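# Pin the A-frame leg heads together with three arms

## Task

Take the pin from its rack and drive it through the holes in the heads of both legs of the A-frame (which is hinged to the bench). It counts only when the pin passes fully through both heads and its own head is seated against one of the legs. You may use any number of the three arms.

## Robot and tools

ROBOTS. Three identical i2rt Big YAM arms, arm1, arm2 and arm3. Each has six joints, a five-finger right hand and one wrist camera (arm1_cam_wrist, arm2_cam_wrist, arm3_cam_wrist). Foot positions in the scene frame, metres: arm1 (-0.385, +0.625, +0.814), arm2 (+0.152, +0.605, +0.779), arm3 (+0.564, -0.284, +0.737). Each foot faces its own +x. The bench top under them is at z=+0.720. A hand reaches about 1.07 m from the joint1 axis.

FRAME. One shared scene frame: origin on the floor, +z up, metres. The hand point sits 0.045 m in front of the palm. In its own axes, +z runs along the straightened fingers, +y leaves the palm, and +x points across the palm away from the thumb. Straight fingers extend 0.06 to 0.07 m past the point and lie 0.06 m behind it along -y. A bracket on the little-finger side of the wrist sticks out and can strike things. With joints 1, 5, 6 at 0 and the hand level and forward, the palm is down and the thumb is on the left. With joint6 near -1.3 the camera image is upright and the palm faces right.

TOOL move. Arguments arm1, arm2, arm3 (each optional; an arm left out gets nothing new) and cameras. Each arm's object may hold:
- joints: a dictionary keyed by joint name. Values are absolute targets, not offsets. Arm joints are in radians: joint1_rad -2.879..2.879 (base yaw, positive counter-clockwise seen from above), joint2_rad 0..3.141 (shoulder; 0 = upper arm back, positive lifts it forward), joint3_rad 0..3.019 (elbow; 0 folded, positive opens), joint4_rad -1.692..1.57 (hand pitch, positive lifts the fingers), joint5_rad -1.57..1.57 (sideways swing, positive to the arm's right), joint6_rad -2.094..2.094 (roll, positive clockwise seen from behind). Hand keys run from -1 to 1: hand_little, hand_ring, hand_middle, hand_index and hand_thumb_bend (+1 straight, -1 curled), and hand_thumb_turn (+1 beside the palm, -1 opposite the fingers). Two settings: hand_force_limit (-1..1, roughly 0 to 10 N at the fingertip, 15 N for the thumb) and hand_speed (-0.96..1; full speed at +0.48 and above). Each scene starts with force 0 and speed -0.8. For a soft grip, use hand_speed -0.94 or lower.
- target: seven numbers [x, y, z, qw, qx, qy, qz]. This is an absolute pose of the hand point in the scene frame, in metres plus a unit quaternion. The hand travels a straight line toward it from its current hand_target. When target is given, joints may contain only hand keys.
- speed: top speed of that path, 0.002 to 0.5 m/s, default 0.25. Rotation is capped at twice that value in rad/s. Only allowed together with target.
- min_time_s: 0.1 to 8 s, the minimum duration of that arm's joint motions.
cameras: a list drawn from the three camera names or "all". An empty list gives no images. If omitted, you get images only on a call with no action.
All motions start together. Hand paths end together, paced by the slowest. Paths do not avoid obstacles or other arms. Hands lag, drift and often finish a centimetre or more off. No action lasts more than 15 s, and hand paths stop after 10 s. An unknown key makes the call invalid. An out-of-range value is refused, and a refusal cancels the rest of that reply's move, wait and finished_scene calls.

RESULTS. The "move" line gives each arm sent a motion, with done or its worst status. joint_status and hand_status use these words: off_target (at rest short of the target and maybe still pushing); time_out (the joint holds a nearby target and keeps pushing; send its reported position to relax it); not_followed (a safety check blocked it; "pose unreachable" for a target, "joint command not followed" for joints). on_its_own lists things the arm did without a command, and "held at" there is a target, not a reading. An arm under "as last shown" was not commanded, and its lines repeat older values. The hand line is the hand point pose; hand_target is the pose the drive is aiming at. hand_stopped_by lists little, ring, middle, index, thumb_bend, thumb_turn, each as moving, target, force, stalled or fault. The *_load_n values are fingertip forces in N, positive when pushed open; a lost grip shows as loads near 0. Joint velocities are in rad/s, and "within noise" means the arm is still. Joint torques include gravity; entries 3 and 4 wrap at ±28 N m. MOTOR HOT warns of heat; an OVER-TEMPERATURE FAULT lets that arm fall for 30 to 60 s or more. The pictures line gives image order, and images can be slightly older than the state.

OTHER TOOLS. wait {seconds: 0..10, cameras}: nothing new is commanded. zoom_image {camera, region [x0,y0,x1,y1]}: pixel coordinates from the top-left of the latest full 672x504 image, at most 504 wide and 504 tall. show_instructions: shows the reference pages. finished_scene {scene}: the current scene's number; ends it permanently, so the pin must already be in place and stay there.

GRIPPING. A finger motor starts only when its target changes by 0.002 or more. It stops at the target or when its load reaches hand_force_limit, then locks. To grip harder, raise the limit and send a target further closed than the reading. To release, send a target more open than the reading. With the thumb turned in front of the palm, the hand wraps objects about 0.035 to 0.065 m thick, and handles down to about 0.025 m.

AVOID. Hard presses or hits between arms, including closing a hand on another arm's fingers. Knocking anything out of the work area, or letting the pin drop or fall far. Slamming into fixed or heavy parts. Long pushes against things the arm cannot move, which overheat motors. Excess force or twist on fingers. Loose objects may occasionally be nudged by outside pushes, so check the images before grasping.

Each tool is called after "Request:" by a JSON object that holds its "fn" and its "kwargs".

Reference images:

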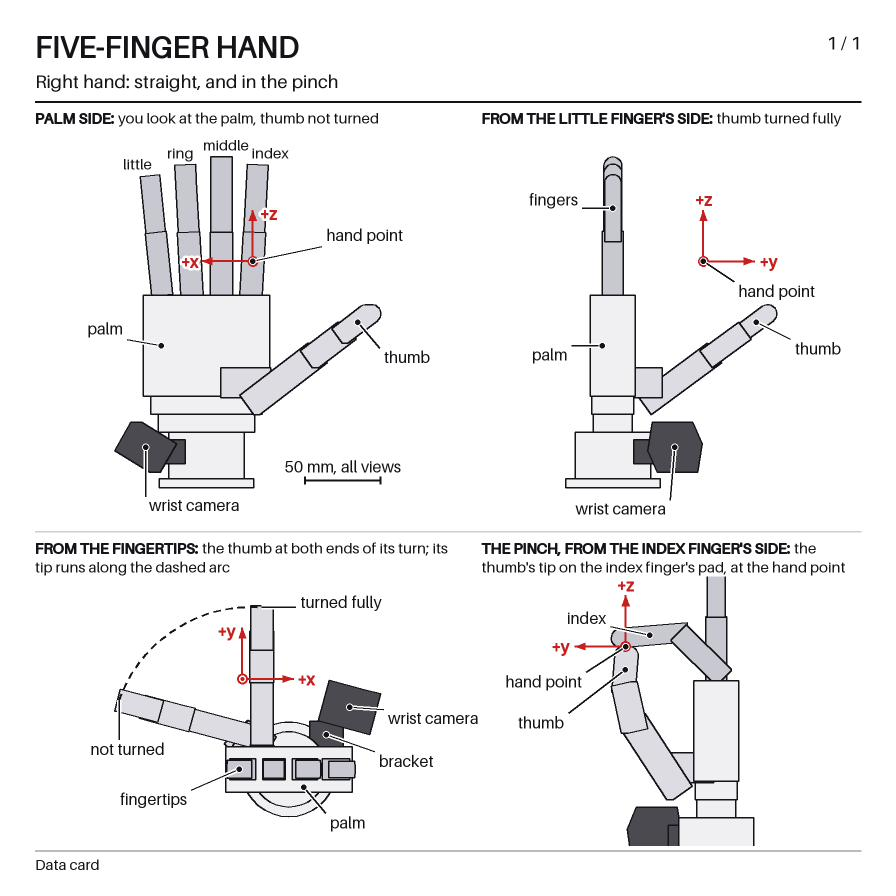

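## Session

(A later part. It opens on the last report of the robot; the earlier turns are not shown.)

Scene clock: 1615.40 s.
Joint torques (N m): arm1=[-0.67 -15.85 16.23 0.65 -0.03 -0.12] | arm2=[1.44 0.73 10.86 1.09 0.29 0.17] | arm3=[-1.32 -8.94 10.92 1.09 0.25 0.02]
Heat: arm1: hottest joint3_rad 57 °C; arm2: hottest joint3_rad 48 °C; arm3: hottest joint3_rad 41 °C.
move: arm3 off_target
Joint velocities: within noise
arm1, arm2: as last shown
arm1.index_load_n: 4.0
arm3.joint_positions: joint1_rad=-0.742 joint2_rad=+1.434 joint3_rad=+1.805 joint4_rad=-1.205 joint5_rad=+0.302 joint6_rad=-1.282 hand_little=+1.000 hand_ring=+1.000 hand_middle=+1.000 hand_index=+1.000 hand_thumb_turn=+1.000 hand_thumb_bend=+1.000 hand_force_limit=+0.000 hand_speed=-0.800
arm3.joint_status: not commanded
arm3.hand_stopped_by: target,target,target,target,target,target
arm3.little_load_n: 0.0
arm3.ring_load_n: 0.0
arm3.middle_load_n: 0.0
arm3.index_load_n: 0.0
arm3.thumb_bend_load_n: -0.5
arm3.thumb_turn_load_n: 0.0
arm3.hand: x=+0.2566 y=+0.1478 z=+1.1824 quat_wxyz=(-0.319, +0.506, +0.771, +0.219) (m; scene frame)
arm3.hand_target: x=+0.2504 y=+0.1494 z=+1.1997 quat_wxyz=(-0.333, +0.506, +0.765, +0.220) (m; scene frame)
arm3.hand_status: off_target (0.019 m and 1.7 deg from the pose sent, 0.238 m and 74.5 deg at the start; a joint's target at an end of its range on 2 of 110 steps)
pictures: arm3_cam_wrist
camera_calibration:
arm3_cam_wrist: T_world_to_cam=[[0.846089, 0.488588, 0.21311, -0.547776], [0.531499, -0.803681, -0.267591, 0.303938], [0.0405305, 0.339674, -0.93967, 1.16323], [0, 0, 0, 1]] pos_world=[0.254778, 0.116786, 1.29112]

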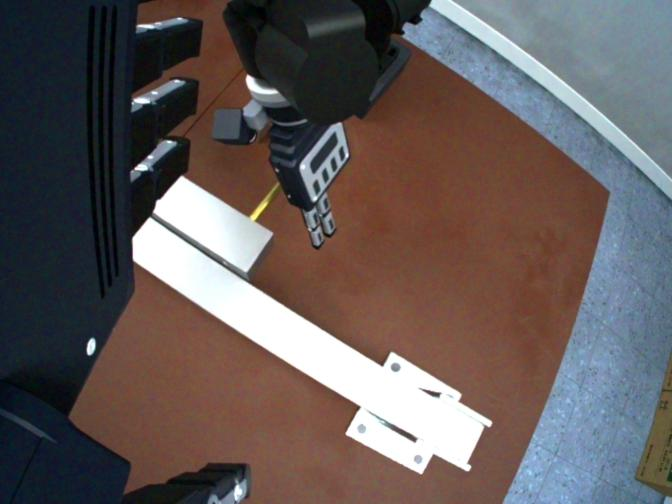

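Request:
{"fn": "move", "kwargs": {"arm1": {"joints":{"joint1_rad":0.955},"min_time_s":1}}}

Request:
{"fn": "move", "kwargs": {"arm1": {"joints":{"joint6_rad":-0.505},"min_time_s":1}, "cameras": ["arm3_cam_wrist"]}}

Request:
{"fn": "zoom_image", "kwargs": {"camera": "arm3_cam_wrist", "region": [200, 180, 300, 280]}}

Scene clock: 1648.43 s.
Joint torques (N m): arm1=[1.67 -15.79 15.92 0.85 0.05 -0.11] | arm2=[1.44 0.73 10.85 1.09 0.29 0.16] | arm3=[-1.26 -8.82 10.92 1.1 0.25 0.03]
Heat: arm1: hottest joint3_rad 57 °C; arm2: hottest joint3_rad 48 °C; arm3: hottest joint3_rad 46 °C.
move: arm1 done
Joint velocities: within noise
arm1.joint_positions: joint1_rad=+0.941 joint2_rad=+1.968 joint3_rad=+1.665 joint4_rad=-0.746 joint5_rad=-0.220 joint6_rad=-0.456 hand_little=+1.000 hand_ring=+1.000 hand_middle=-0.088 hand_index=-0.093 hand_thumb_turn=-1.000 hand_thumb_bend=+0.056 hand_force_limit=-0.250 hand_speed=-0.940
arm1.joint_status: all done
arm1.hand_stopped_by: target,target,force,target,force,target
arm1.little_load_n: 0.0
arm1.ring_load_n: 0.0
arm1.middle_load_n: 7.5
arm1.index_load_n: 3.5
arm1.thumb_bend_load_n: 5.0
arm1.thumb_turn_load_n: 2.0
arm1.hand: x=+0.2113 y=+0.3210 z=+0.8918 quat_wxyz=(-0.168, +0.673, -0.686, +0.218) (m; scene frame)
arm1.hand_target: x=+0.2384 y=+0.3151 z=+0.9218 quat_wxyz=(-0.177, +0.678, -0.669, +0.250) (m; scene frame)
arm1.hand_status: not commanded
arm2, arm3: as last shown
arm2.middle_load_n: -0.5
arm3.joint_positions: joint1_rad=-0.742 joint2_rad=+1.434 joint3_rad=+1.805 joint4_rad=-1.206 joint5_rad=+0.302 joint6_rad=-1.282 hand_little=+1.000 hand_ring=+1.000 hand_middle=+1.000 hand_index=+1.000 hand_thumb_turn=+1.000 hand_thumb_bend=+1.000 hand_force_limit=+0.000 hand_speed=-0.800
arm3.thumb_bend_load_n: 0.0
arm3.hand: x=+0.2567 y=+0.1478 z=+1.1823 quat_wxyz=(-0.318, +0.506, +0.771, +0.219) (m; scene frame)
arm3.hand_target: x=+0.2505 y=+0.1494 z=+1.1997 quat_wxyz=(-0.333, +0.506, +0.765, +0.220) (m; scene frame)
pictures: none

Scene clock: 1649.83 s.
Joint torques (N m): arm1=[1.61 -16.85 15.98 0.65 0.06 -0.1] | arm2=[1.38 0.73 10.85 1.09 0.29 0.17] | arm3=[-1.26 -8.82 10.91 1.1 0.26 0.02]
Heat: arm1: hottest joint3_rad 58 °C; arm2: hottest joint3_rad 48 °C; arm3: hottest joint3_rad 46 °C.
move: arm1 done
Joint velocities: within noise
arm1.joint_positions: joint1_rad=+0.941 joint2_rad=+1.968 joint3_rad=+1.665 joint4_rad=-0.746 joint5_rad=-0.220 joint6_rad=-0.494 hand_little=+1.000 hand_ring=+1.000 hand_middle=-0.088 hand_index=-0.093 hand_thumb_turn=-1.000 hand_thumb_bend=+0.056 hand_force_limit=-0.250 hand_speed=-0.940
arm1.joint_status: all done
arm1.hand_stopped_by: target,target,force,target,force,target
arm1.little_load_n: 0.0
arm1.ring_load_n: 0.0
arm1.middle_load_n: 7.5
arm1.index_load_n: 3.5
arm1.thumb_bend_load_n: 5.0
arm1.thumb_turn_load_n: 2.0
arm1.hand: x=+0.2103 y=+0.3187 z=+0.8913 quat_wxyz=(-0.164, +0.686, -0.673, +0.221) (m; scene frame)
arm1.hand_target: x=+0.2375 y=+0.3127 z=+0.9214 quat_wxyz=(-0.172, +0.690, -0.656, +0.253) (m; scene frame)
arm1.hand_status: not commanded
arm2, arm3: as last shown
arm2.middle_load_n: 0.0
pictures: arm3_cam_wrist
camera_calibration:
arm3_cam_wrist: T_world_to_cam=[[0.846205, 0.48846, 0.212941, -0.547608], [0.531305, -0.803922, -0.267255, 0.303447], [0.0406444, 0.33929, -0.939804, 1.16345], [0, 0, 0, 1]] pos_world=[0.254878, 0.116685, 1.29112]

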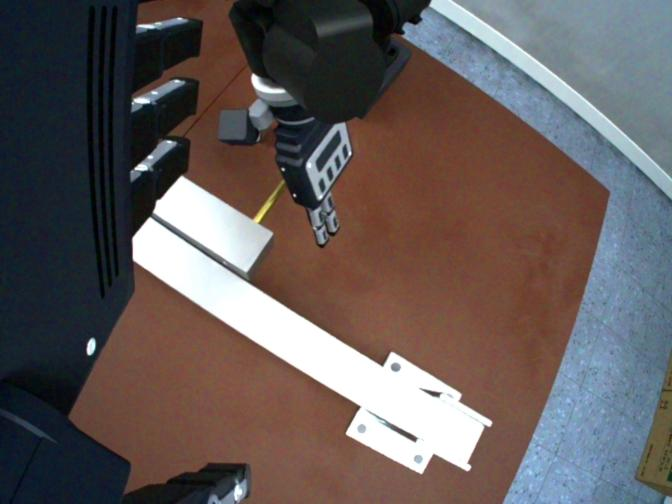

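Scaled by 5.040 from the camera's 672x504 image, which has a finer 960x720 frame.

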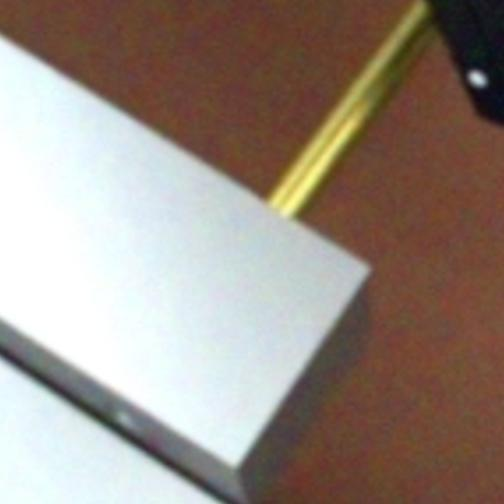

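Request:
{"fn": "move", "kwargs": {"arm1": {"joints":{"joint1_rad":0.908,"joint2_rad":1.979,"joint3_rad":1.752,"joint4_rad":-0.754,"joint6_rad":-0.517},"min_time_s":2}, "cameras": ["arm3_cam_wrist"]}}

Request:
{"fn": "zoom_image", "kwargs": {"camera": "arm3_cam_wrist", "region": [200, 180, 300, 280]}}

Scene clock: 1683.67 s.
Joint torques (N m): arm1=[-0.15 -16.5 16.1 0.87 0.13 -0.18] | arm2=[1.44 0.73 10.85 1.1 0.29 0.17] | arm3=[-1.32 -8.88 10.89 1.13 0.26 0.02]
Heat: arm1: hottest joint3_rad 58 °C; arm2: hottest joint3_rad 49 °C; arm3: hottest joint3_rad 48 °C.
move: arm1 done
Joint velocities: within noise
arm1.joint_positions: joint1_rad=+0.933 joint2_rad=+1.972 joint3_rad=+1.677 joint4_rad=-0.751 joint5_rad=-0.223 joint6_rad=-0.502 hand_little=+1.000 hand_ring=+1.000 hand_middle=-0.088 hand_index=-0.093 hand_thumb_turn=-1.000 hand_thumb_bend=+0.056 hand_force_limit=-0.250 hand_speed=-0.940
arm1.joint_status: all done
arm1.hand_stopped_by: target,target,force,target,force,target
arm1.little_load_n: 0.0
arm1.ring_load_n: 0.0
arm1.middle_load_n: 7.5
arm1.index_load_n: 3.5
arm1.thumb_bend_load_n: 5.0
arm1.thumb_turn_load_n: 2.0
arm1.hand: x=+0.2104 y=+0.3122 z=+0.8936 quat_wxyz=(-0.164, +0.686, -0.673, +0.224) (m; scene frame)
arm1.hand_target: x=+0.2236 y=+0.2823 z=+0.9229 quat_wxyz=(-0.165, +0.679, -0.668, +0.258) (m; scene frame)
arm1.hand_status: not commanded
arm2, arm3: as last shown
pictures: arm3_cam_wrist
camera_calibration:
arm3_cam_wrist: T_world_to_cam=[[0.846205, 0.48846, 0.212941, -0.547608], [0.531305, -0.803922, -0.267255, 0.303447], [0.0406444, 0.33929, -0.939804, 1.16345], [0, 0, 0, 1]] pos_world=[0.254878, 0.116685, 1.29112]

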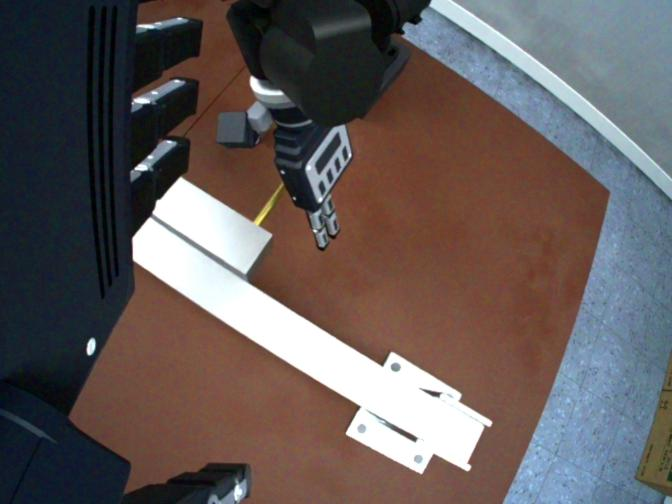

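Scaled by 5.040 from the camera's 672x504 image, which has a finer 960x720 frame.

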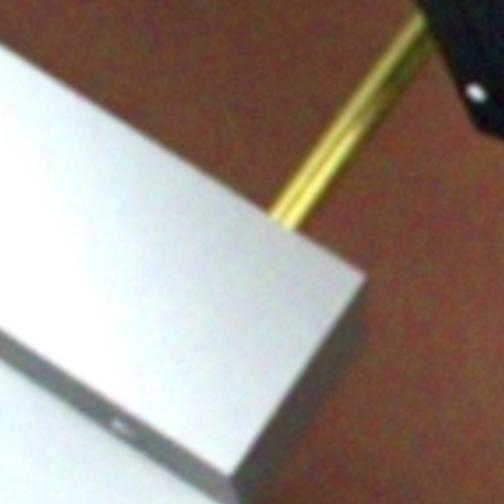

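Request:
{"fn": "move", "kwargs": {"arm1": {"joints":{"joint1_rad":0.985,"joint2_rad":1.93,"joint3_rad":1.58,"joint4_rad":-0.70},"min_time_s":1.5}}}

Request:
{"fn": "move", "kwargs": {"arm1": {"joints":{"joint1_rad":0.9214,"joint2_rad":1.967,"joint3_rad":1.731,"joint4_rad":-0.744},"min_time_s":2.5}, "cameras": ["arm3_cam_wrist"]}}

Request:
{"fn": "zoom_image", "kwargs": {"camera": "arm3_cam_wrist", "region": [200, 180, 300, 280]}}

Scene clock: 1727.63 s.
Joint torques (N m): arm1=[1.67 -18.84 9.13 1.26 0.06 -0.01] | arm2=[1.38 0.73 10.85 1.1 0.29 0.16] | arm3=[-1.38 -8.88 10.91 1.1 0.26 0.03]
Heat: arm1: hottest joint3_rad 60 °C; arm2: hottest joint3_rad 49 °C; arm3: hottest joint3_rad 49 °C.
move: arm1 done
Joint velocities: within noise
arm1.joint_positions: joint1_rad=+0.974 joint2_rad=+1.965 joint3_rad=+1.582 joint4_rad=-0.715 joint5_rad=-0.220 joint6_rad=-0.506 hand_little=+1.000 hand_ring=+1.000 hand_middle=-0.088 hand_index=-0.093 hand_thumb_turn=-1.000 hand_thumb_bend=+0.056 hand_force_limit=-0.250 hand_speed=-0.940
arm1.joint_status: all done
arm1.hand_stopped_by: target,target,force,target,force,target
arm1.little_load_n: 0.0
arm1.ring_load_n: -0.5
arm1.middle_load_n: 7.5
arm1.index_load_n: 4.0
arm1.thumb_bend_load_n: 5.0
arm1.thumb_turn_load_n: 2.0
arm1.hand: x=+0.1987 y=+0.3488 z=+0.8597 quat_wxyz=(-0.161, +0.703, -0.664, +0.197) (m; scene frame)
arm1.hand_target: x=+0.2064 y=+0.3519 z=+0.8817 quat_wxyz=(-0.166, +0.708, -0.650, +0.219) (m; scene frame)
arm1.hand_status: not commanded
arm2, arm3: as last shown
arm2.little_load_n: -0.5
pictures: none

Scene clock: 1730.50 s.
Joint torques (N m): arm1=[0.15 -16.67 15.86 0.65 0.02 -0.1] | arm2=[1.38 0.73 10.85 1.09 0.29 0.16] | arm3=[-1.2 -8.88 10.91 1.14 0.26 0.03]
Heat: arm1: hottest joint3_rad 60 °C; arm2: hottest joint3_rad 49 °C; arm3: hottest joint3_rad 49 °C.
move: arm1 done
Joint velocities: within noise
arm1.joint_positions: joint1_rad=+0.936 joint2_rad=+1.965 joint3_rad=+1.659 joint4_rad=-0.740 joint5_rad=-0.220 joint6_rad=-0.506 hand_little=+1.000 hand_ring=+1.000 hand_middle=-0.088 hand_index=-0.093 hand_thumb_turn=-1.000 hand_thumb_bend=+0.056 hand_force_limit=-0.250 hand_speed=-0.940
arm1.joint_status: all done
arm1.hand_stopped_by: target,target,force,target,force,target
arm1.little_load_n: 0.0
arm1.ring_load_n: 0.0
arm1.middle_load_n: 7.5
arm1.index_load_n: 3.5
arm1.thumb_bend_load_n: 5.0
arm1.thumb_turn_load_n: 2.0
arm1.hand: x=+0.2079 y=+0.3148 z=+0.8913 quat_wxyz=(-0.163, +0.688, -0.671, +0.224) (m; scene frame)
arm1.hand_target: x=+0.2244 y=+0.2927 z=+0.9220 quat_wxyz=(-0.166, +0.683, -0.663, +0.257) (m; scene frame)
arm1.hand_status: not commanded
arm2, arm3: as last shown
arm2.little_load_n: 0.0
arm3.little_load_n: -0.5
pictures: arm3_cam_wrist
camera_calibration:
arm3_cam_wrist: T_world_to_cam=[[0.846205, 0.48846, 0.212941, -0.547608], [0.531305, -0.803922, -0.267255, 0.303447], [0.0406444, 0.33929, -0.939804, 1.16345], [0, 0, 0, 1]] pos_world=[0.254878, 0.116685, 1.29112]

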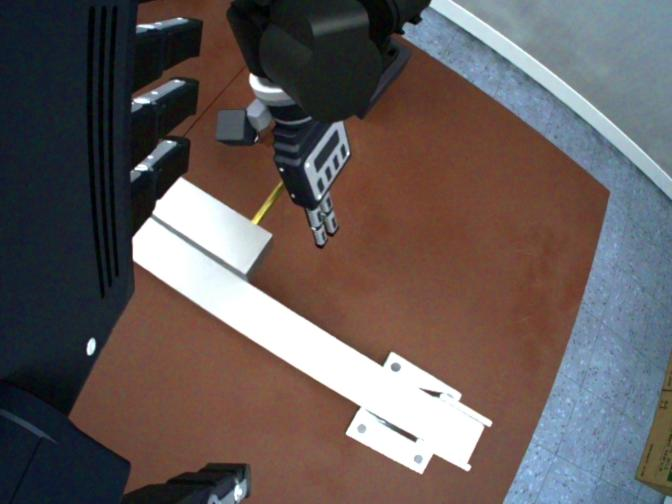

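Scaled by 5.040 from the camera's 672x504 image, which has a finer 960x720 frame.

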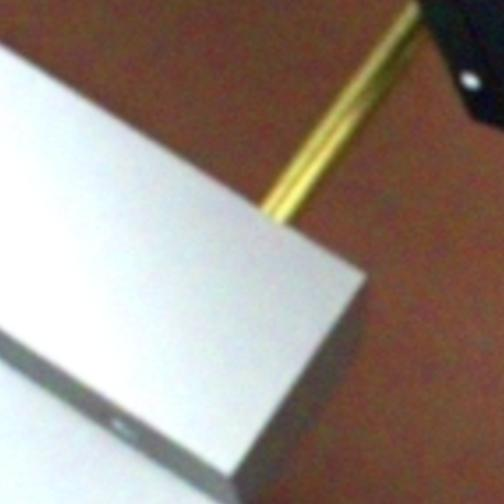

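Request:
{"fn": "move", "kwargs": {"arm1": {"joints":{"joint1_rad":0.911,"joint2_rad":1.973,"joint3_rad":1.741,"joint4_rad":-0.747},"min_time_s":2}, "cameras": ["arm3_cam_wrist"]}}

Request:
{"fn": "zoom_image", "kwargs": {"camera": "arm3_cam_wrist", "region": [200, 180, 300, 280]}}

Scene clock: 1754.83 s.
Joint torques (N m): arm1=[-0.91 -15.15 16.23 0.92 0.11 -0.04] | arm2=[1.44 0.79 10.85 1.09 0.29 0.16] | arm3=[-1.26 -8.82 10.91 1.11 0.25 0.03]
Heat: arm1: hottest joint3_rad 57 °C; arm2: hottest joint3_rad 49 °C; arm3: hottest joint3_rad 50 °C.
move: arm1 done
Joint velocities: within noise
arm1.joint_positions: joint1_rad=+0.932 joint2_rad=+1.967 joint3_rad=+1.663 joint4_rad=-0.746 joint5_rad=-0.220 joint6_rad=-0.506 hand_little=+1.000 hand_ring=+1.000 hand_middle=-0.088 hand_index=-0.093 hand_thumb_turn=-1.000 hand_thumb_bend=+0.056 hand_force_limit=-0.250 hand_speed=-0.940
arm1.joint_status: all done
arm1.hand_stopped_by: target,target,force,target,force,target
arm1.little_load_n: 0.0
arm1.ring_load_n: 0.0
arm1.middle_load_n: 7.0
arm1.index_load_n: 4.5
arm1.thumb_bend_load_n: 5.5
arm1.thumb_turn_load_n: 2.5
arm1.hand: x=+0.2067 y=+0.3126 z=+0.8914 quat_wxyz=(-0.162, +0.687, -0.672, +0.223) (m; scene frame)
arm1.hand_target: x=+0.2231 y=+0.2851 z=+0.9224 quat_wxyz=(-0.165, +0.680, -0.666, +0.259) (m; scene frame)
arm1.hand_status: not commanded
arm2, arm3: as last shown
arm3.little_load_n: 0.0
pictures: arm3_cam_wrist
camera_calibration:
arm3_cam_wrist: T_world_to_cam=[[0.846205, 0.48846, 0.212941, -0.547608], [0.531305, -0.803922, -0.267255, 0.303447], [0.0406444, 0.33929, -0.939804, 1.16345], [0, 0, 0, 1]] pos_world=[0.254878, 0.116685, 1.29112]

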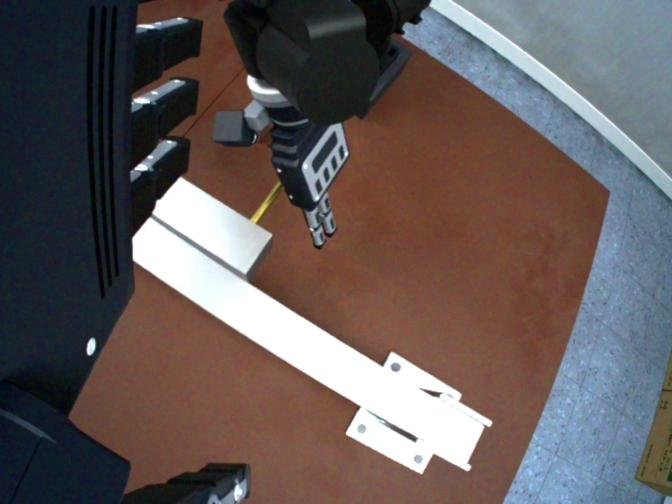

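Scaled by 5.040 from the camera's 672x504 image, which has a finer 960x720 frame.

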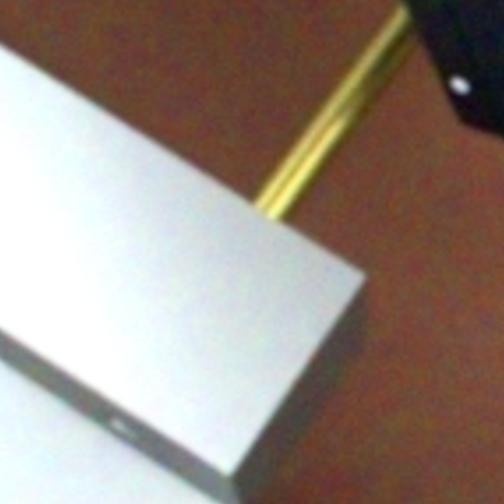

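Request:
{"fn": "move", "kwargs": {"arm3": {"target":[0.255,0.056,1.06,0.502,-0.446,-0.658,-0.34]}, "cameras": ["arm3_cam_wrist"]}}

Request:
{"fn": "zoom_image", "kwargs": {"camera": "arm3_cam_wrist", "region": [220, 150, 370, 300]}}

Scene clock: 1792.97 s.
Joint torques (N m): arm1=[0.03 -15.97 16.23 0.77 0.05 -0.09] | arm2=[1.44 0.73 10.85 1.1 0.29 0.16] | arm3=[-1.03 -7.18 8.08 2.65 0.23 -0.11]
Heat: arm1: hottest joint3_rad 54 °C; arm2: hottest joint3_rad 49 °C; arm3: hottest joint3_rad 50 °C.
move: arm3 off_target
Joint velocities: within noise
arm1: as last shown
arm1.ring_load_n: -0.5
arm1.index_load_n: 4.0
arm1.thumb_bend_load_n: 5.0
arm2.joint_positions: joint1_rad=+1.446 joint2_rad=+0.684 joint3_rad=+1.459 joint4_rad=-1.371 joint5_rad=+0.378 joint6_rad=-1.361 hand_little=+1.000 hand_ring=+1.000 hand_middle=+1.000 hand_index=+1.000 hand_thumb_turn=+1.000 hand_thumb_bend=+1.000 hand_force_limit=+0.000 hand_speed=-0.800
arm2.joint_status: not commanded
arm2.hand_stopped_by: target,target,target,target,target,target
arm2.little_load_n: 0.0
arm2.ring_load_n: 0.0
arm2.middle_load_n: 0.0
arm2.index_load_n: 0.0
arm2.thumb_bend_load_n: 0.0
arm2.thumb_turn_load_n: 0.0
arm2.hand: x=+0.3334 y=+0.4459 z=+1.3043 quat_wxyz=(+0.161, +0.830, -0.261, +0.467) (m; scene frame)
arm2.hand_target: x=+0.3297 y=+0.4497 z=+1.3196 quat_wxyz=(+0.155, +0.823, -0.260, +0.481) (m; scene frame)
arm2.hand_status: not commanded
arm3.joint_positions: joint1_rad=-0.469 joint2_rad=+1.068 joint3_rad=+0.871 joint4_rad=-0.213 joint5_rad=+0.687 joint6_rad=-1.332 hand_little=+1.000 hand_ring=+1.000 hand_middle=+1.000 hand_index=+1.000 hand_thumb_turn=+1.000 hand_thumb_bend=+1.000 hand_force_limit=+0.000 hand_speed=-0.800
arm3.joint_status: not commanded
arm3.hand_stopped_by: target,target,target,target,target,target
arm3.little_load_n: 0.0
arm3.ring_load_n: 0.0
arm3.middle_load_n: 0.0
arm3.index_load_n: 0.0
arm3.thumb_bend_load_n: 0.0
arm3.thumb_turn_load_n: 0.0
arm3.hand: x=+0.2583 y=+0.0585 z=+1.0444 quat_wxyz=(-0.483, +0.450, +0.669, +0.342) (m; scene frame)
arm3.hand_target: x=+0.2553 y=+0.0559 z=+1.0598 quat_wxyz=(-0.502, +0.446, +0.658, +0.340) (m; scene frame)
arm3.hand_status: off_target (0.016 m and 2.6 deg from the pose sent, 0.153 m and 29.3 deg at the start)
pictures: arm3_cam_wrist
camera_calibration:
arm3_cam_wrist: T_world_to_cam=[[0.896917, 0.362835, 0.252767, -0.523452], [0.433142, -0.605765, -0.66741, 0.625697], [-0.0890422, 0.708096, -0.70048, 0.826028], [0, 0, 0, 1]] pos_world=[0.272028, -0.0159548, 1.12852]

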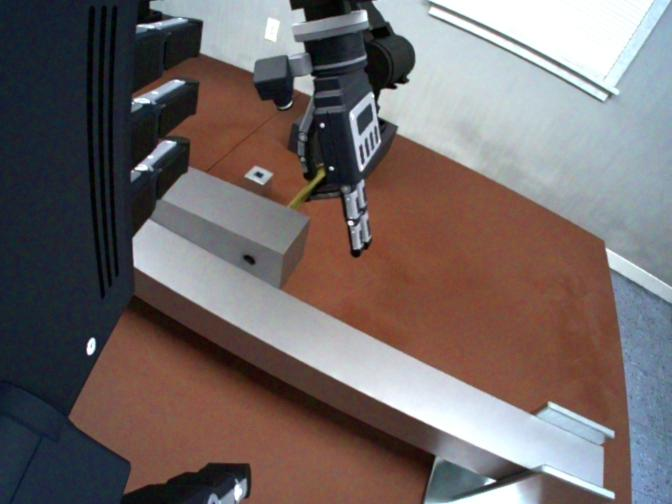

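Scaled by 3.360 from the camera's 672x504 image, which has a finer 960x720 frame.

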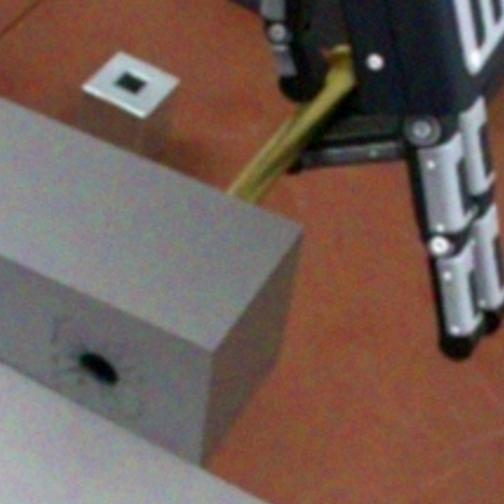

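Request:
{"fn": "move", "kwargs": {"arm1": {"joints":{"joint1_rad":0.985,"joint3_rad":1.58,"joint4_rad":-0.70},"min_time_s":1.5}}}

Request:
{"fn": "move", "kwargs": {"arm1": {"joints":{"joint1_rad":0.9235,"joint2_rad":1.967,"joint3_rad":1.741,"joint4_rad":-0.755},"min_time_s":2.5}, "cameras": ["arm3_cam_wrist"]}}

Request:
{"fn": "zoom_image", "kwargs": {"camera": "arm3_cam_wrist", "region": [230, 150, 350, 270]}}

Scene clock: 1884.23 s.
Joint torques (N m): arm1=[0.97 -15.85 8.95 1.28 0.01 -0.09] | arm2=[1.44 0.73 10.85 1.1 0.29 0.17] | arm3=[-0.91 -7.18 8.1 2.61 0.23 -0.13]
Heat: arm1: hottest joint3_rad 55 °C; arm2: hottest joint3_rad 49 °C; arm3: hottest joint3_rad 44 °C.
move: arm1 done
Joint velocities: within noise
arm1.joint_positions: joint1_rad=+0.973 joint2_rad=+1.969 joint3_rad=+1.582 joint4_rad=-0.714 joint5_rad=-0.220 joint6_rad=-0.506 hand_little=+1.000 hand_ring=+1.000 hand_middle=-0.088 hand_index=-0.093 hand_thumb_turn=-1.000 hand_thumb_bend=+0.056 hand_force_limit=-0.250 hand_speed=-0.940
arm1.joint_status: all done
arm1.hand_stopped_by: target,target,force,target,force,target
arm1.little_load_n: 0.0
arm1.ring_load_n: 0.0
arm1.middle_load_n: 7.5
arm1.index_load_n: 3.5
arm1.thumb_bend_load_n: 5.5
arm1.thumb_turn_load_n: 2.0
arm1.hand: x=+0.1982 y=+0.3485 z=+0.8573 quat_wxyz=(-0.160, +0.703, -0.665, +0.195) (m; scene frame)
arm1.hand_target: x=+0.2034 y=+0.3529 z=+0.8546 quat_wxyz=(-0.161, +0.710, -0.656, +0.199) (m; scene frame)
arm1.hand_status: not commanded
arm2, arm3: as last shown
arm3.joint_positions: joint1_rad=-0.469 joint2_rad=+1.068 joint3_rad=+0.871 joint4_rad=-0.212 joint5_rad=+0.687 joint6_rad=-1.333 hand_little=+1.000 hand_ring=+1.000 hand_middle=+1.000 hand_index=+1.000 hand_thumb_turn=+1.000 hand_thumb_bend=+1.000 hand_force_limit=+0.000 hand_speed=-0.800
arm3.hand: x=+0.2583 y=+0.0585 z=+1.0445 quat_wxyz=(-0.483, +0.450, +0.669, +0.342) (m; scene frame)
arm3.hand_target: x=+0.2552 y=+0.0560 z=+1.0598 quat_wxyz=(-0.502, +0.446, +0.658, +0.340) (m; scene frame)
pictures: none

Scene clock: 1887.13 s.
Joint torques (N m): arm1=[-0.44 -17.08 15.73 0.77 0.07 -0.11] | arm2=[1.44 0.73 10.85 1.09 0.29 0.17] | arm3=[-0.91 -7.12 8.1 2.62 0.23 -0.13]
Heat: arm1: hottest joint3_rad 55 °C; arm2: hottest joint3_rad 49 °C; arm3: hottest joint3_rad 43 °C.
move: arm1 done
Joint velocities: within noise
arm1.joint_positions: joint1_rad=+0.938 joint2_rad=+1.969 joint3_rad=+1.669 joint4_rad=-0.750 joint5_rad=-0.220 joint6_rad=-0.506 hand_little=+1.000 hand_ring=+1.000 hand_middle=-0.088 hand_index=-0.093 hand_thumb_turn=-1.000 hand_thumb_bend=+0.056 hand_force_limit=-0.250 hand_speed=-0.940
arm1.joint_status: all done
arm1.hand_stopped_by: target,target,force,target,force,target
arm1.little_load_n: 0.0
arm1.ring_load_n: -0.5
arm1.middle_load_n: 7.5
arm1.index_load_n: 3.5
arm1.thumb_bend_load_n: 5.0
arm1.thumb_turn_load_n: 2.0
arm1.hand: x=+0.2093 y=+0.3158 z=+0.8921 quat_wxyz=(-0.163, +0.689, -0.671, +0.222) (m; scene frame)
arm1.hand_target: x=+0.2258 y=+0.2939 z=+0.9257 quat_wxyz=(-0.167, +0.684, -0.662, +0.257) (m; scene frame)
arm1.hand_status: not commanded
arm2, arm3: as last shown
pictures: arm3_cam_wrist
camera_calibration:
arm3_cam_wrist: T_world_to_cam=[[0.896724, 0.362961, 0.253269, -0.523874], [0.433555, -0.605343, -0.667525, 0.625765], [-0.0889712, 0.708392, -0.700189, 0.825676], [0, 0, 0, 1]] pos_world=[0.271929, -0.0159538, 1.12852]

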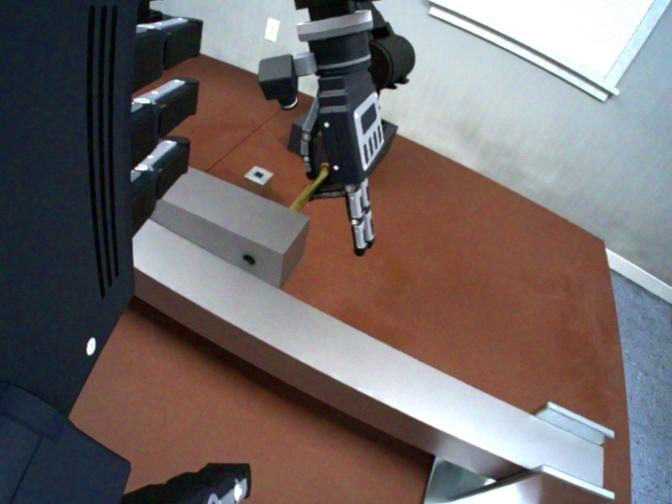

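Scaled by 4.200 from the camera's 672x504 image, which has a finer 960x720 frame.

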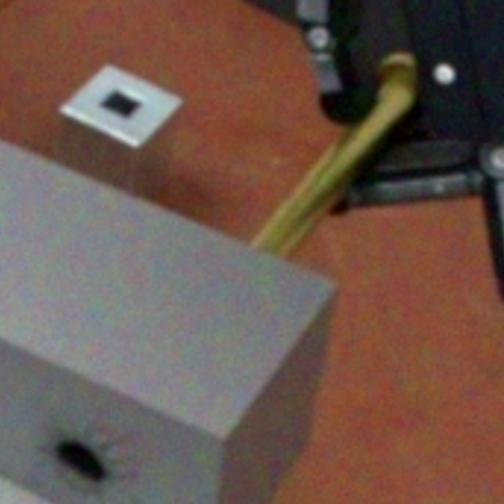

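Request:
{"fn": "move", "kwargs": {"arm1": {"joints":{"joint1_rad":0.9205,"joint3_rad":1.751,"joint4_rad":-0.774},"min_time_s":1.5}, "cameras": ["arm3_cam_wrist"]}}

Request:
{"fn": "zoom_image", "kwargs": {"camera": "arm3_cam_wrist", "region": [230, 150, 350, 270]}}

Scene clock: 1930.07 s.
Joint torques (N m): arm1=[0.38 -16.32 15.86 0.5 0.02 -0.05] | arm2=[1.44 0.79 10.85 1.1 0.29 0.17] | arm3=[-1.03 -7.18 8.1 2.59 0.24 -0.12]
Heat: arm1: hottest joint3_rad 55 °C; arm2: hottest joint3_rad 49 °C; arm3: hottest joint3_rad 43 °C.
move: arm1 done
Joint velocities: within noise
arm1.joint_positions: joint1_rad=+0.936 joint2_rad=+1.969 joint3_rad=+1.677 joint4_rad=-0.769 joint5_rad=-0.220 joint6_rad=-0.506 hand_little=+1.000 hand_ring=+1.000 hand_middle=-0.088 hand_index=-0.093 hand_thumb_turn=-1.000 hand_thumb_bend=+0.056 hand_force_limit=-0.250 hand_speed=-0.940
arm1.joint_status: all done
arm1.hand_stopped_by: target,target,force,target,force,target
arm1.little_load_n: 0.0
arm1.ring_load_n: 0.0
arm1.middle_load_n: 7.5
arm1.index_load_n: 3.5
arm1.thumb_bend_load_n: 5.0
arm1.thumb_turn_load_n: 2.0
arm1.hand: x=+0.2071 y=+0.3156 z=+0.8945 quat_wxyz=(-0.161, +0.689, -0.673, +0.217) (m; scene frame)
arm1.hand_target: x=+0.2234 y=+0.2927 z=+0.9286 quat_wxyz=(-0.165, +0.683, -0.665, +0.253) (m; scene frame)
arm1.hand_status: not commanded
arm2, arm3: as last shown
pictures: arm3_cam_wrist
camera_calibration:
arm3_cam_wrist: T_world_to_cam=[[0.896724, 0.362961, 0.253269, -0.523874], [0.433555, -0.605343, -0.667525, 0.625765], [-0.0889712, 0.708392, -0.700189, 0.825676], [0, 0, 0, 1]] pos_world=[0.271929, -0.0159538, 1.12852]

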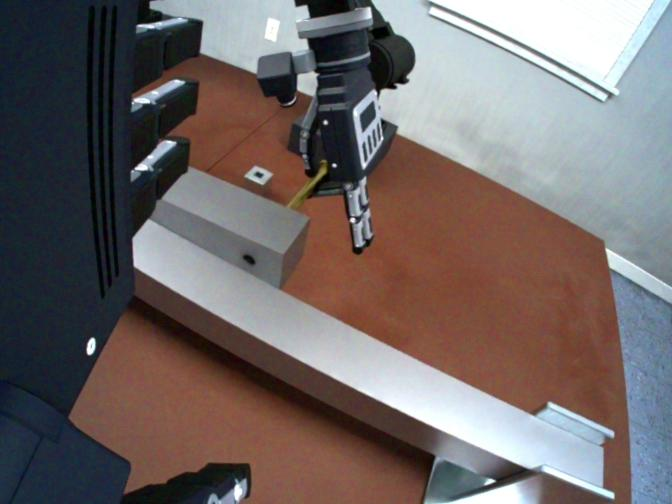

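Scaled by 4.200 from the camera's 672x504 image, which has a finer 960x720 frame.

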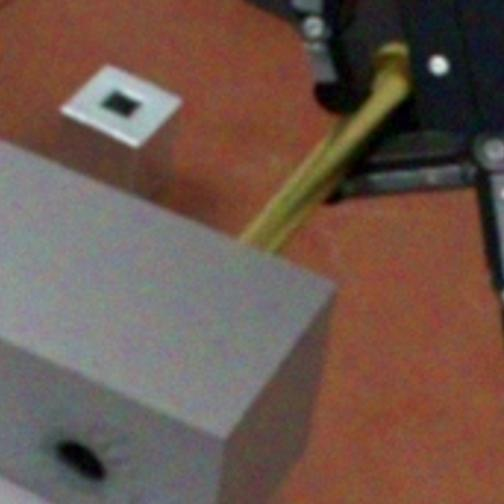

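Request:
{"fn": "move", "kwargs": {"arm1": {"joints":{"joint1_rad":0.9125,"joint2_rad":1.98,"joint3_rad":1.759,"joint4_rad":-0.777},"min_time_s":1.5}, "cameras": ["arm3_cam_wrist"]}}

Request:
{"fn": "zoom_image", "kwargs": {"camera": "arm3_cam_wrist", "region": [230, 150, 350, 270]}}

Scene clock: 1947.70 s.
Joint torques (N m): arm1=[-0.21 -16.56 15.97 0.8 0.05 -0.09] | arm2=[1.44 0.73 10.85 1.09 0.29 0.16] | arm3=[-1.03 -7.18 8.09 2.61 0.23 -0.12]
Heat: arm1: hottest joint3_rad 61 °C; arm2: hottest joint3_rad 49 °C; arm3: hottest joint3_rad 43 °C.
move: arm1 done
Joint velocities: within noise
arm1.joint_positions: joint1_rad=+0.931 joint2_rad=+1.973 joint3_rad=+1.683 joint4_rad=-0.775 joint5_rad=-0.220 joint6_rad=-0.506 hand_little=+1.000 hand_ring=+1.000 hand_middle=-0.088 hand_index=-0.093 hand_thumb_turn=-1.000 hand_thumb_bend=+0.056 hand_force_limit=-0.250 hand_speed=-0.940
arm1.joint_status: all done
arm1.hand_stopped_by: target,target,force,target,force,target
arm1.little_load_n: 0.0
arm1.ring_load_n: 0.0
arm1.middle_load_n: 7.0
arm1.index_load_n: 3.5
arm1.thumb_bend_load_n: 5.5
arm1.thumb_turn_load_n: 2.5
arm1.hand: x=+0.2061 y=+0.3126 z=+0.8943 quat_wxyz=(-0.160, +0.688, -0.675, +0.216) (m; scene frame)
arm1.hand_target: x=+0.2220 y=+0.2868 z=+0.9235 quat_wxyz=(-0.163, +0.681, -0.669, +0.250) (m; scene frame)
arm1.hand_status: not commanded
arm2, arm3: as last shown
arm2.ring_load_n: 0.5
pictures: arm3_cam_wrist
camera_calibration:
arm3_cam_wrist: T_world_to_cam=[[0.896724, 0.362961, 0.253269, -0.523874], [0.433555, -0.605343, -0.667525, 0.625765], [-0.0889712, 0.708392, -0.700189, 0.825676], [0, 0, 0, 1]] pos_world=[0.271929, -0.0159538, 1.12852]

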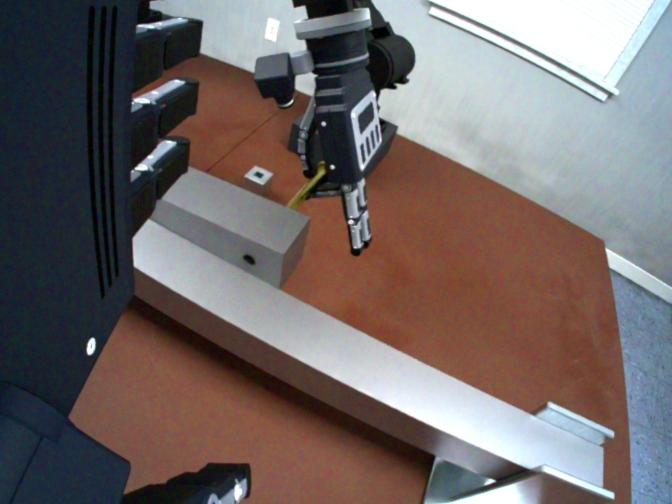

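Scaled by 4.200 from the camera's 672x504 image, which has a finer 960x720 frame.

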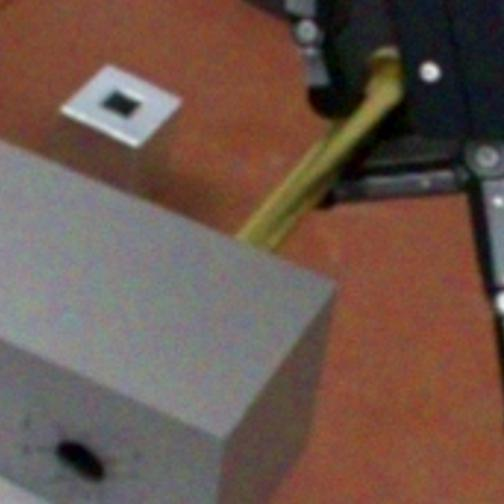

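Request:
{"fn": "move", "kwargs": {"arm1": {"joints":{"joint1_rad":0.96},"min_time_s":1}}}

Request:
{"fn": "move", "kwargs": {"arm1": {"joints":{"joint1_rad":0.922,"joint3_rad":1.763,"joint4_rad":-0.779},"min_time_s":1.5}, "cameras": ["arm3_cam_wrist"]}}

Request:
{"fn": "zoom_image", "kwargs": {"camera": "arm3_cam_wrist", "region": [230, 150, 350, 270]}}

Request:
{"fn": "move", "kwargs": {"arm1": {"joints":{"joint1_rad":0.915,"joint2_rad":1.985,"joint3_rad":1.769,"joint4_rad":-0.782},"min_time_s":1.5}, "cameras": ["arm3_cam_wrist"]}}

Request:
{"fn": "zoom_image", "kwargs": {"camera": "arm3_cam_wrist", "region": [230, 150, 350, 270]}}

Scene clock: 1971.13 s.
Joint torques (N m): arm1=[2.61 -16.03 15.83 0.85 0 -0.1] | arm2=[1.44 0.73 10.85 1.1 0.29 0.17] | arm3=[-0.97 -7.24 8.1 2.65 0.24 -0.13]
Heat: arm1: hottest joint3_rad 63 °C; arm2: hottest joint3_rad 49 °C; arm3: hottest joint3_rad 43 °C.
move: arm1 done
Joint velocities: within noise
arm1.joint_positions: joint1_rad=+0.947 joint2_rad=+1.974 joint3_rad=+1.683 joint4_rad=-0.775 joint5_rad=-0.219 joint6_rad=-0.506 hand_little=+1.000 hand_ring=+1.000 hand_middle=-0.088 hand_index=-0.093 hand_thumb_turn=-1.000 hand_thumb_bend=+0.056 hand_force_limit=-0.250 hand_speed=-0.940
arm1.joint_status: all done
arm1.hand_stopped_by: target,target,force,target,force,target
arm1.little_load_n: 0.0
arm1.ring_load_n: 0.0
arm1.middle_load_n: 7.5
arm1.index_load_n: 3.5
arm1.thumb_bend_load_n: 5.5
arm1.thumb_turn_load_n: 2.0
arm1.hand: x=+0.2109 y=+0.3218 z=+0.8934 quat_wxyz=(-0.162, +0.693, -0.669, +0.214) (m; scene frame)
arm1.hand_target: x=+0.2375 y=+0.3159 z=+0.9229 quat_wxyz=(-0.169, +0.697, -0.652, +0.245) (m; scene frame)
arm1.hand_status: not commanded
arm2, arm3: as last shown
arm2.ring_load_n: 0.0
arm3.thumb_turn_load_n: 0.5
pictures: none

Scene clock: 1973.03 s.
Joint torques (N m): arm1=[0.32 -15.74 15.87 0.54 0.05 -0.07] | arm2=[1.44 0.73 10.85 1.09 0.29 0.16] | arm3=[-1.08 -7.18 8.09 2.62 0.24 -0.13]
Heat: arm1: hottest joint3_rad 63 °C; arm2: hottest joint3_rad 49 °C; arm3: hottest joint3_rad 43 °C.
move: arm1 done
Joint velocities: within noise
arm1.joint_positions: joint1_rad=+0.935 joint2_rad=+1.975 joint3_rad=+1.690 joint4_rad=-0.775 joint5_rad=-0.219 joint6_rad=-0.506 hand_little=+1.000 hand_ring=+1.000 hand_middle=-0.088 hand_index=-0.093 hand_thumb_turn=-1.000 hand_thumb_bend=+0.056 hand_force_limit=-0.250 hand_speed=-0.940
arm1.joint_status: all done
arm1.hand_stopped_by: target,target,force,target,force,target
arm1.little_load_n: 0.0
arm1.ring_load_n: 0.0
arm1.middle_load_n: 7.5
arm1.index_load_n: 3.5
arm1.thumb_bend_load_n: 5.0
arm1.thumb_turn_load_n: 2.0
arm1.hand: x=+0.2093 y=+0.3136 z=+0.8958 quat_wxyz=(-0.161, +0.689, -0.673, +0.218) (m; scene frame)
arm1.hand_target: x=+0.2260 y=+0.2922 z=+0.9250 quat_wxyz=(-0.165, +0.684, -0.665, +0.250) (m; scene frame)
arm1.hand_status: not commanded
arm2, arm3: as last shown
arm3.middle_load_n: 0.5
arm3.thumb_turn_load_n: 0.0
pictures: arm3_cam_wrist
camera_calibration:
arm3_cam_wrist: T_world_to_cam=[[0.896724, 0.362961, 0.253269, -0.523874], [0.433555, -0.605343, -0.667525, 0.625765], [-0.0889712, 0.708392, -0.700189, 0.825676], [0, 0, 0, 1]] pos_world=[0.271929, -0.0159538, 1.12852]

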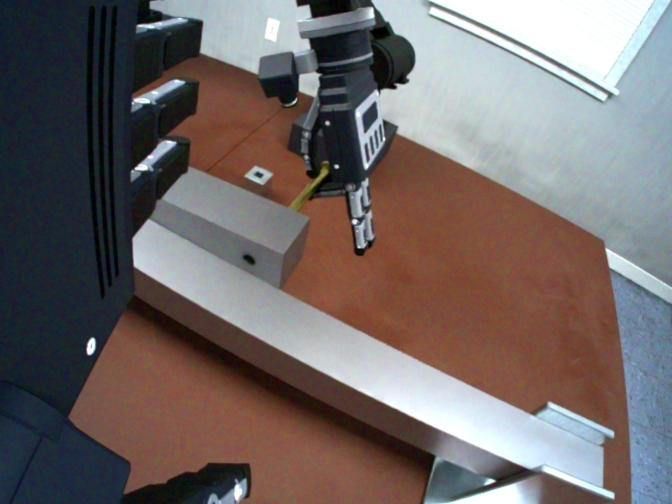

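Scaled by 4.200 from the camera's 672x504 image, which has a finer 960x720 frame.

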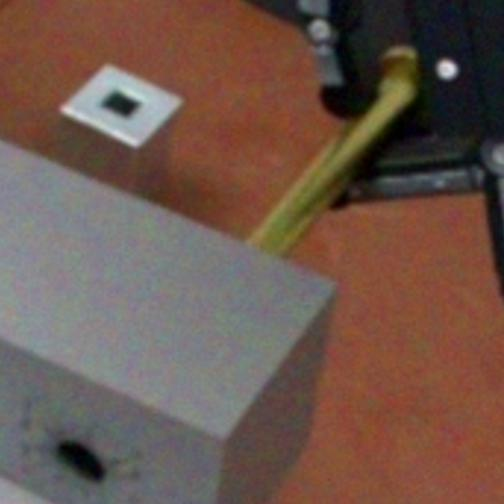

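Scene clock: 1974.83 s.
Joint torques (N m): arm1=[0.03 -16.79 15.98 0.9 0.04 -0.08] | arm2=[1.44 0.79 10.85 1.1 0.29 0.17] | arm3=[-0.91 -7.18 8.09 2.62 0.24 -0.13]
Heat: arm1: hottest joint3_rad 63 °C; arm2: hottest joint3_rad 49 °C; arm3: hottest joint3_rad 43 °C.
move: arm1 done
Joint velocities: within noise
arm1.joint_positions: joint1_rad=+0.933 joint2_rad=+1.979 joint3_rad=+1.692 joint4_rad=-0.780 joint5_rad=-0.219 joint6_rad=-0.506 hand_little=+1.000 hand_ring=+1.000 hand_middle=-0.088 hand_index=-0.093 hand_thumb_turn=-1.000 hand_thumb_bend=+0.056 hand_force_limit=-0.250 hand_speed=-0.940
arm1.joint_status: all done
arm1.hand_stopped_by: target,target,force,target,force,target
arm1.little_load_n: 0.0
arm1.ring_load_n: 0.0
arm1.middle_load_n: 7.0
arm1.index_load_n: 3.5
arm1.thumb_bend_load_n: 5.5
arm1.thumb_turn_load_n: 2.0
arm1.hand: x=+0.2083 y=+0.3127 z=+0.8940 quat_wxyz=(-0.160, +0.688, -0.674, +0.215) (m; scene frame)
arm1.hand_target: x=+0.2247 y=+0.2872 z=+0.9241 quat_wxyz=(-0.164, +0.682, -0.668, +0.250) (m; scene frame)
arm1.hand_status: not commanded
arm2, arm3: as last shown
arm2.middle_load_n: 0.5
arm3.middle_load_n: 0.0
pictures: arm3_cam_wrist
camera_calibration:
arm3_cam_wrist: T_world_to_cam=[[0.896724, 0.362961, 0.253269, -0.523874], [0.433555, -0.605343, -0.667525, 0.625765], [-0.0889712, 0.708392, -0.700189, 0.825676], [0, 0, 0, 1]] pos_world=[0.271929, -0.0159538, 1.12852]

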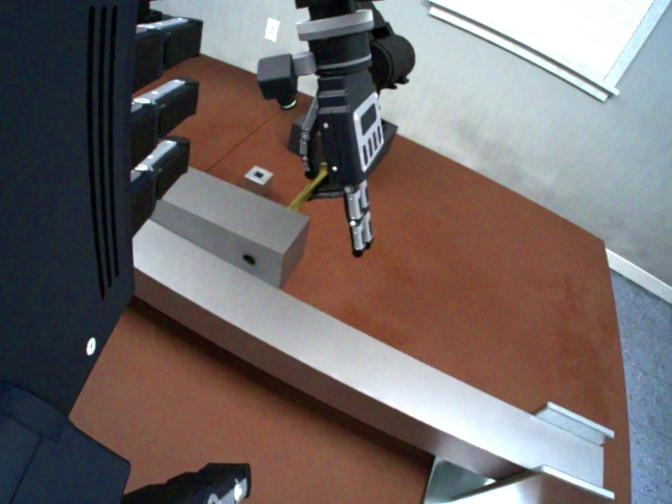

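Scaled by 4.200 from the camera's 672x504 image, which has a finer 960x720 frame.

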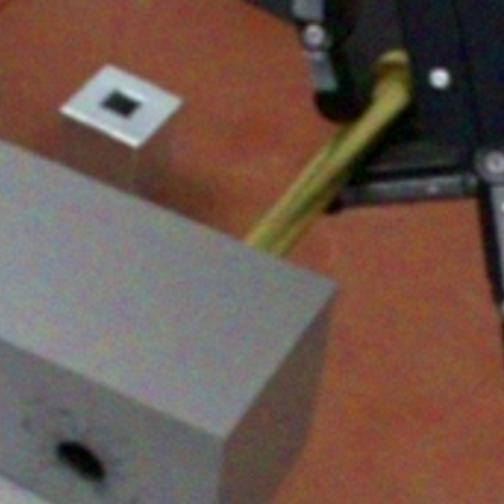

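Request:
{"fn": "move", "kwargs": {"arm1": {"joints":{"joint1_rad":0.905},"min_time_s":1}}}

Request:
{"fn": "move", "kwargs": {"arm1": {"joints":{"joint3_rad":1.777,"joint4_rad":-0.79},"min_time_s":2}}}

Request:
{"fn": "move", "kwargs": {"arm1": {"joints":{"joint3_rad":1.785,"joint4_rad":-0.804},"min_time_s":2}, "cameras": ["arm3_cam_wrist"]}}

Request:
{"fn": "zoom_image", "kwargs": {"camera": "arm3_cam_wrist", "region": [230, 150, 350, 270]}}

Scene clock: 2011.77 s.
Joint torques (N m): arm1=[-1.08 -16.85 16.08 0.95 0.14 -0.09] | arm2=[1.44 0.73 10.85 1.1 0.29 0.17] | arm3=[-0.97 -7.18 8.13 2.63 0.24 -0.12]
Heat: arm1: hottest joint3_rad 61 °C; arm2: hottest joint3_rad 49 °C; arm3: hottest joint3_rad 43 °C.
move: arm1 done
Joint velocities: within noise
arm1.joint_positions: joint1_rad=+0.931 joint2_rad=+1.979 joint3_rad=+1.692 joint4_rad=-0.780 joint5_rad=-0.222 joint6_rad=-0.506 hand_little=+1.000 hand_ring=+1.000 hand_middle=-0.088 hand_index=-0.093 hand_thumb_turn=-1.000 hand_thumb_bend=+0.056 hand_force_limit=-0.250 hand_speed=-0.940
arm1.joint_status: all done
arm1.hand_stopped_by: target,target,force,target,force,target
arm1.little_load_n: 0.0
arm1.ring_load_n: 0.0
arm1.middle_load_n: 7.0
arm1.index_load_n: 3.5
arm1.thumb_bend_load_n: 5.0
arm1.thumb_turn_load_n: 2.5
arm1.hand: x=+0.2080 y=+0.3121 z=+0.8941 quat_wxyz=(-0.161, +0.688, -0.674, +0.215) (m; scene frame)
arm1.hand_target: x=+0.2213 y=+0.2812 z=+0.9242 quat_wxyz=(-0.162, +0.679, -0.671, +0.250) (m; scene frame)
arm1.hand_status: not commanded
arm2.joint_positions: joint1_rad=+1.446 joint2_rad=+0.684 joint3_rad=+1.459 joint4_rad=-1.371 joint5_rad=+0.378 joint6_rad=-1.361 hand_little=+1.000 hand_ring=+1.000 hand_middle=+1.000 hand_index=+1.000 hand_thumb_turn=+1.000 hand_thumb_bend=+1.000 hand_force_limit=+0.000 hand_speed=-0.800
arm2.joint_status: not commanded
arm2.hand_stopped_by: target,target,target,target,target,target
arm2.little_load_n: 0.0
arm2.ring_load_n: 0.0
arm2.middle_load_n: 0.0
arm2.index_load_n: 0.0
arm2.thumb_bend_load_n: 0.0
arm2.thumb_turn_load_n: 0.0
arm2.hand: x=+0.3334 y=+0.4459 z=+1.3043 quat_wxyz=(+0.161, +0.830, -0.261, +0.467) (m; scene frame)
arm2.hand_target: x=+0.3297 y=+0.4497 z=+1.3196 quat_wxyz=(+0.155, +0.823, -0.260, +0.481) (m; scene frame)
arm2.hand_status: not commanded
arm3.joint_positions: joint1_rad=-0.469 joint2_rad=+1.068 joint3_rad=+0.871 joint4_rad=-0.212 joint5_rad=+0.687 joint6_rad=-1.333 hand_little=+1.000 hand_ring=+1.000 hand_middle=+1.000 hand_index=+1.000 hand_thumb_turn=+1.000 hand_thumb_bend=+1.000 hand_force_limit=+0.000 hand_speed=-0.800
arm3.joint_status: not commanded
arm3.hand_stopped_by: target,target,target,target,target,target
arm3.little_load_n: 0.0
arm3.ring_load_n: 0.0
arm3.middle_load_n: 0.0
arm3.index_load_n: 0.0
arm3.thumb_bend_load_n: 0.0
arm3.thumb_turn_load_n: 0.0
arm3.hand: x=+0.2583 y=+0.0585 z=+1.0445 quat_wxyz=(-0.483, +0.450, +0.669, +0.342) (m; scene frame)
arm3.hand_target: x=+0.2552 y=+0.0560 z=+1.0598 quat_wxyz=(-0.502, +0.446, +0.658, +0.340) (m; scene frame)
arm3.hand_status: not commanded
pictures: none

Scene clock: 2014.07 s.
Joint torques (N m): arm1=[-0.26 -16.44 16.2 0.76 0.19 -0.07] | arm2=[1.38 0.73 10.85 1.09 0.29 0.17] | arm3=[-1.08 -7.18 8.12 2.59 0.23 -0.12]
Heat: arm1: hottest joint3_rad 61 °C; arm2: hottest joint3_rad 49 °C; arm3: hottest joint3_rad 43 °C.
move: arm1 done
Joint velocities: within noise
arm1.joint_positions: joint1_rad=+0.931 joint2_rad=+1.980 joint3_rad=+1.698 joint4_rad=-0.789 joint5_rad=-0.223 joint6_rad=-0.506 hand_little=+1.000 hand_ring=+1.000 hand_middle=-0.088 hand_index=-0.093 hand_thumb_turn=-1.000 hand_thumb_bend=+0.056 hand_force_limit=-0.250 hand_speed=-0.940
arm1.joint_status: all done
arm1.hand_stopped_by: target,target,force,target,force,target
arm1.little_load_n: 0.0
arm1.ring_load_n: 0.0
arm1.middle_load_n: 8.0
arm1.index_load_n: 3.5
arm1.thumb_bend_load_n: 5.0
arm1.thumb_turn_load_n: 2.0
arm1.hand: x=+0.2078 y=+0.3123 z=+0.8952 quat_wxyz=(-0.161, +0.688, -0.675, +0.213) (m; scene frame)
arm1.hand_target: x=+0.2219 y=+0.2811 z=+0.9273 quat_wxyz=(-0.162, +0.679, -0.671, +0.250) (m; scene frame)
arm1.hand_status: not commanded
arm2, arm3: as last shown
pictures: none

Scene clock: 2016.37 s.
Joint torques (N m): arm1=[-1.03 -16.67 16.39 0.92 0.13 -0.06] | arm2=[1.38 0.73 10.85 1.1 0.29 0.17] | arm3=[-0.97 -7.24 8.1 2.63 0.23 -0.12]
Heat: arm1: hottest joint3_rad 61 °C; arm2: hottest joint3_rad 49 °C; arm3: hottest joint3_rad 43 °C.
move: arm1 done
Joint velocities: within noise
arm1.joint_positions: joint1_rad=+0.930 joint2_rad=+1.981 joint3_rad=+1.706 joint4_rad=-0.803 joint5_rad=-0.223 joint6_rad=-0.506 hand_little=+1.000 hand_ring=+1.000 hand_middle=-0.088 hand_index=-0.093 hand_thumb_turn=-1.000 hand_thumb_bend=+0.056 hand_force_limit=-0.250 hand_speed=-0.940
arm1.joint_status: all done
arm1.hand_stopped_by: target,target,force,target,force,target
arm1.little_load_n: 0.0
arm1.ring_load_n: 0.0
arm1.middle_load_n: 8.0
arm1.index_load_n: 3.0
arm1.thumb_bend_load_n: 5.0
arm1.thumb_turn_load_n: 1.5
arm1.hand: x=+0.2067 y=+0.3121 z=+0.8973 quat_wxyz=(-0.160, +0.688, -0.676, +0.209) (m; scene frame)
arm1.hand_target: x=+0.2210 y=+0.2815 z=+0.9297 quat_wxyz=(-0.162, +0.679, -0.672, +0.248) (m; scene frame)
arm1.hand_status: not commanded
arm2, arm3: as last shown
arm2.ring_load_n: -0.5
pictures: arm3_cam_wrist
camera_calibration:
arm3_cam_wrist: T_world_to_cam=[[0.896724, 0.362961, 0.253269, -0.523874], [0.433555, -0.605343, -0.667525, 0.625765], [-0.0889712, 0.708392, -0.700189, 0.825676], [0, 0, 0, 1]] pos_world=[0.271929, -0.0159538, 1.12852]

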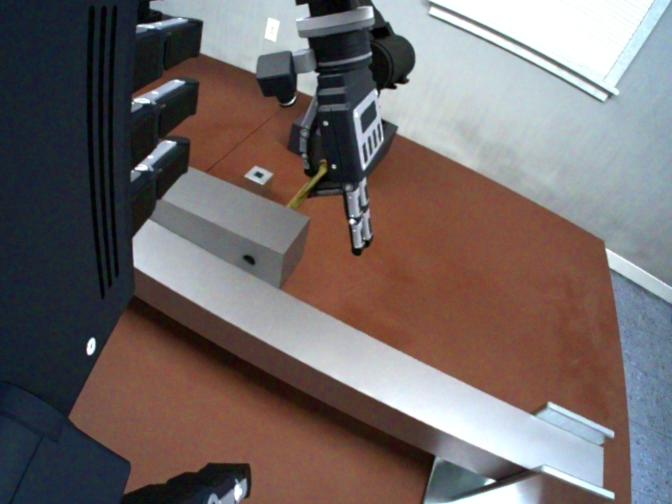

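Scaled by 4.200 from the camera's 672x504 image, which has a finer 960x720 frame.

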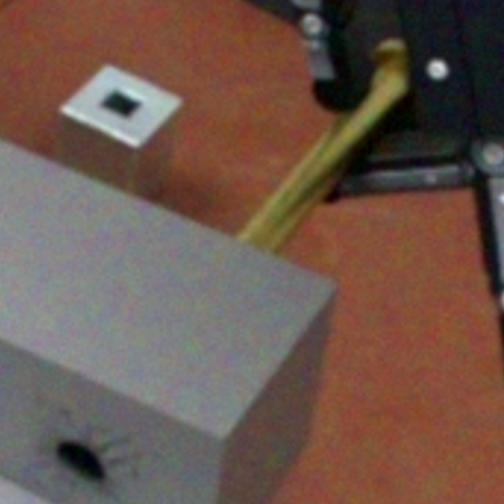

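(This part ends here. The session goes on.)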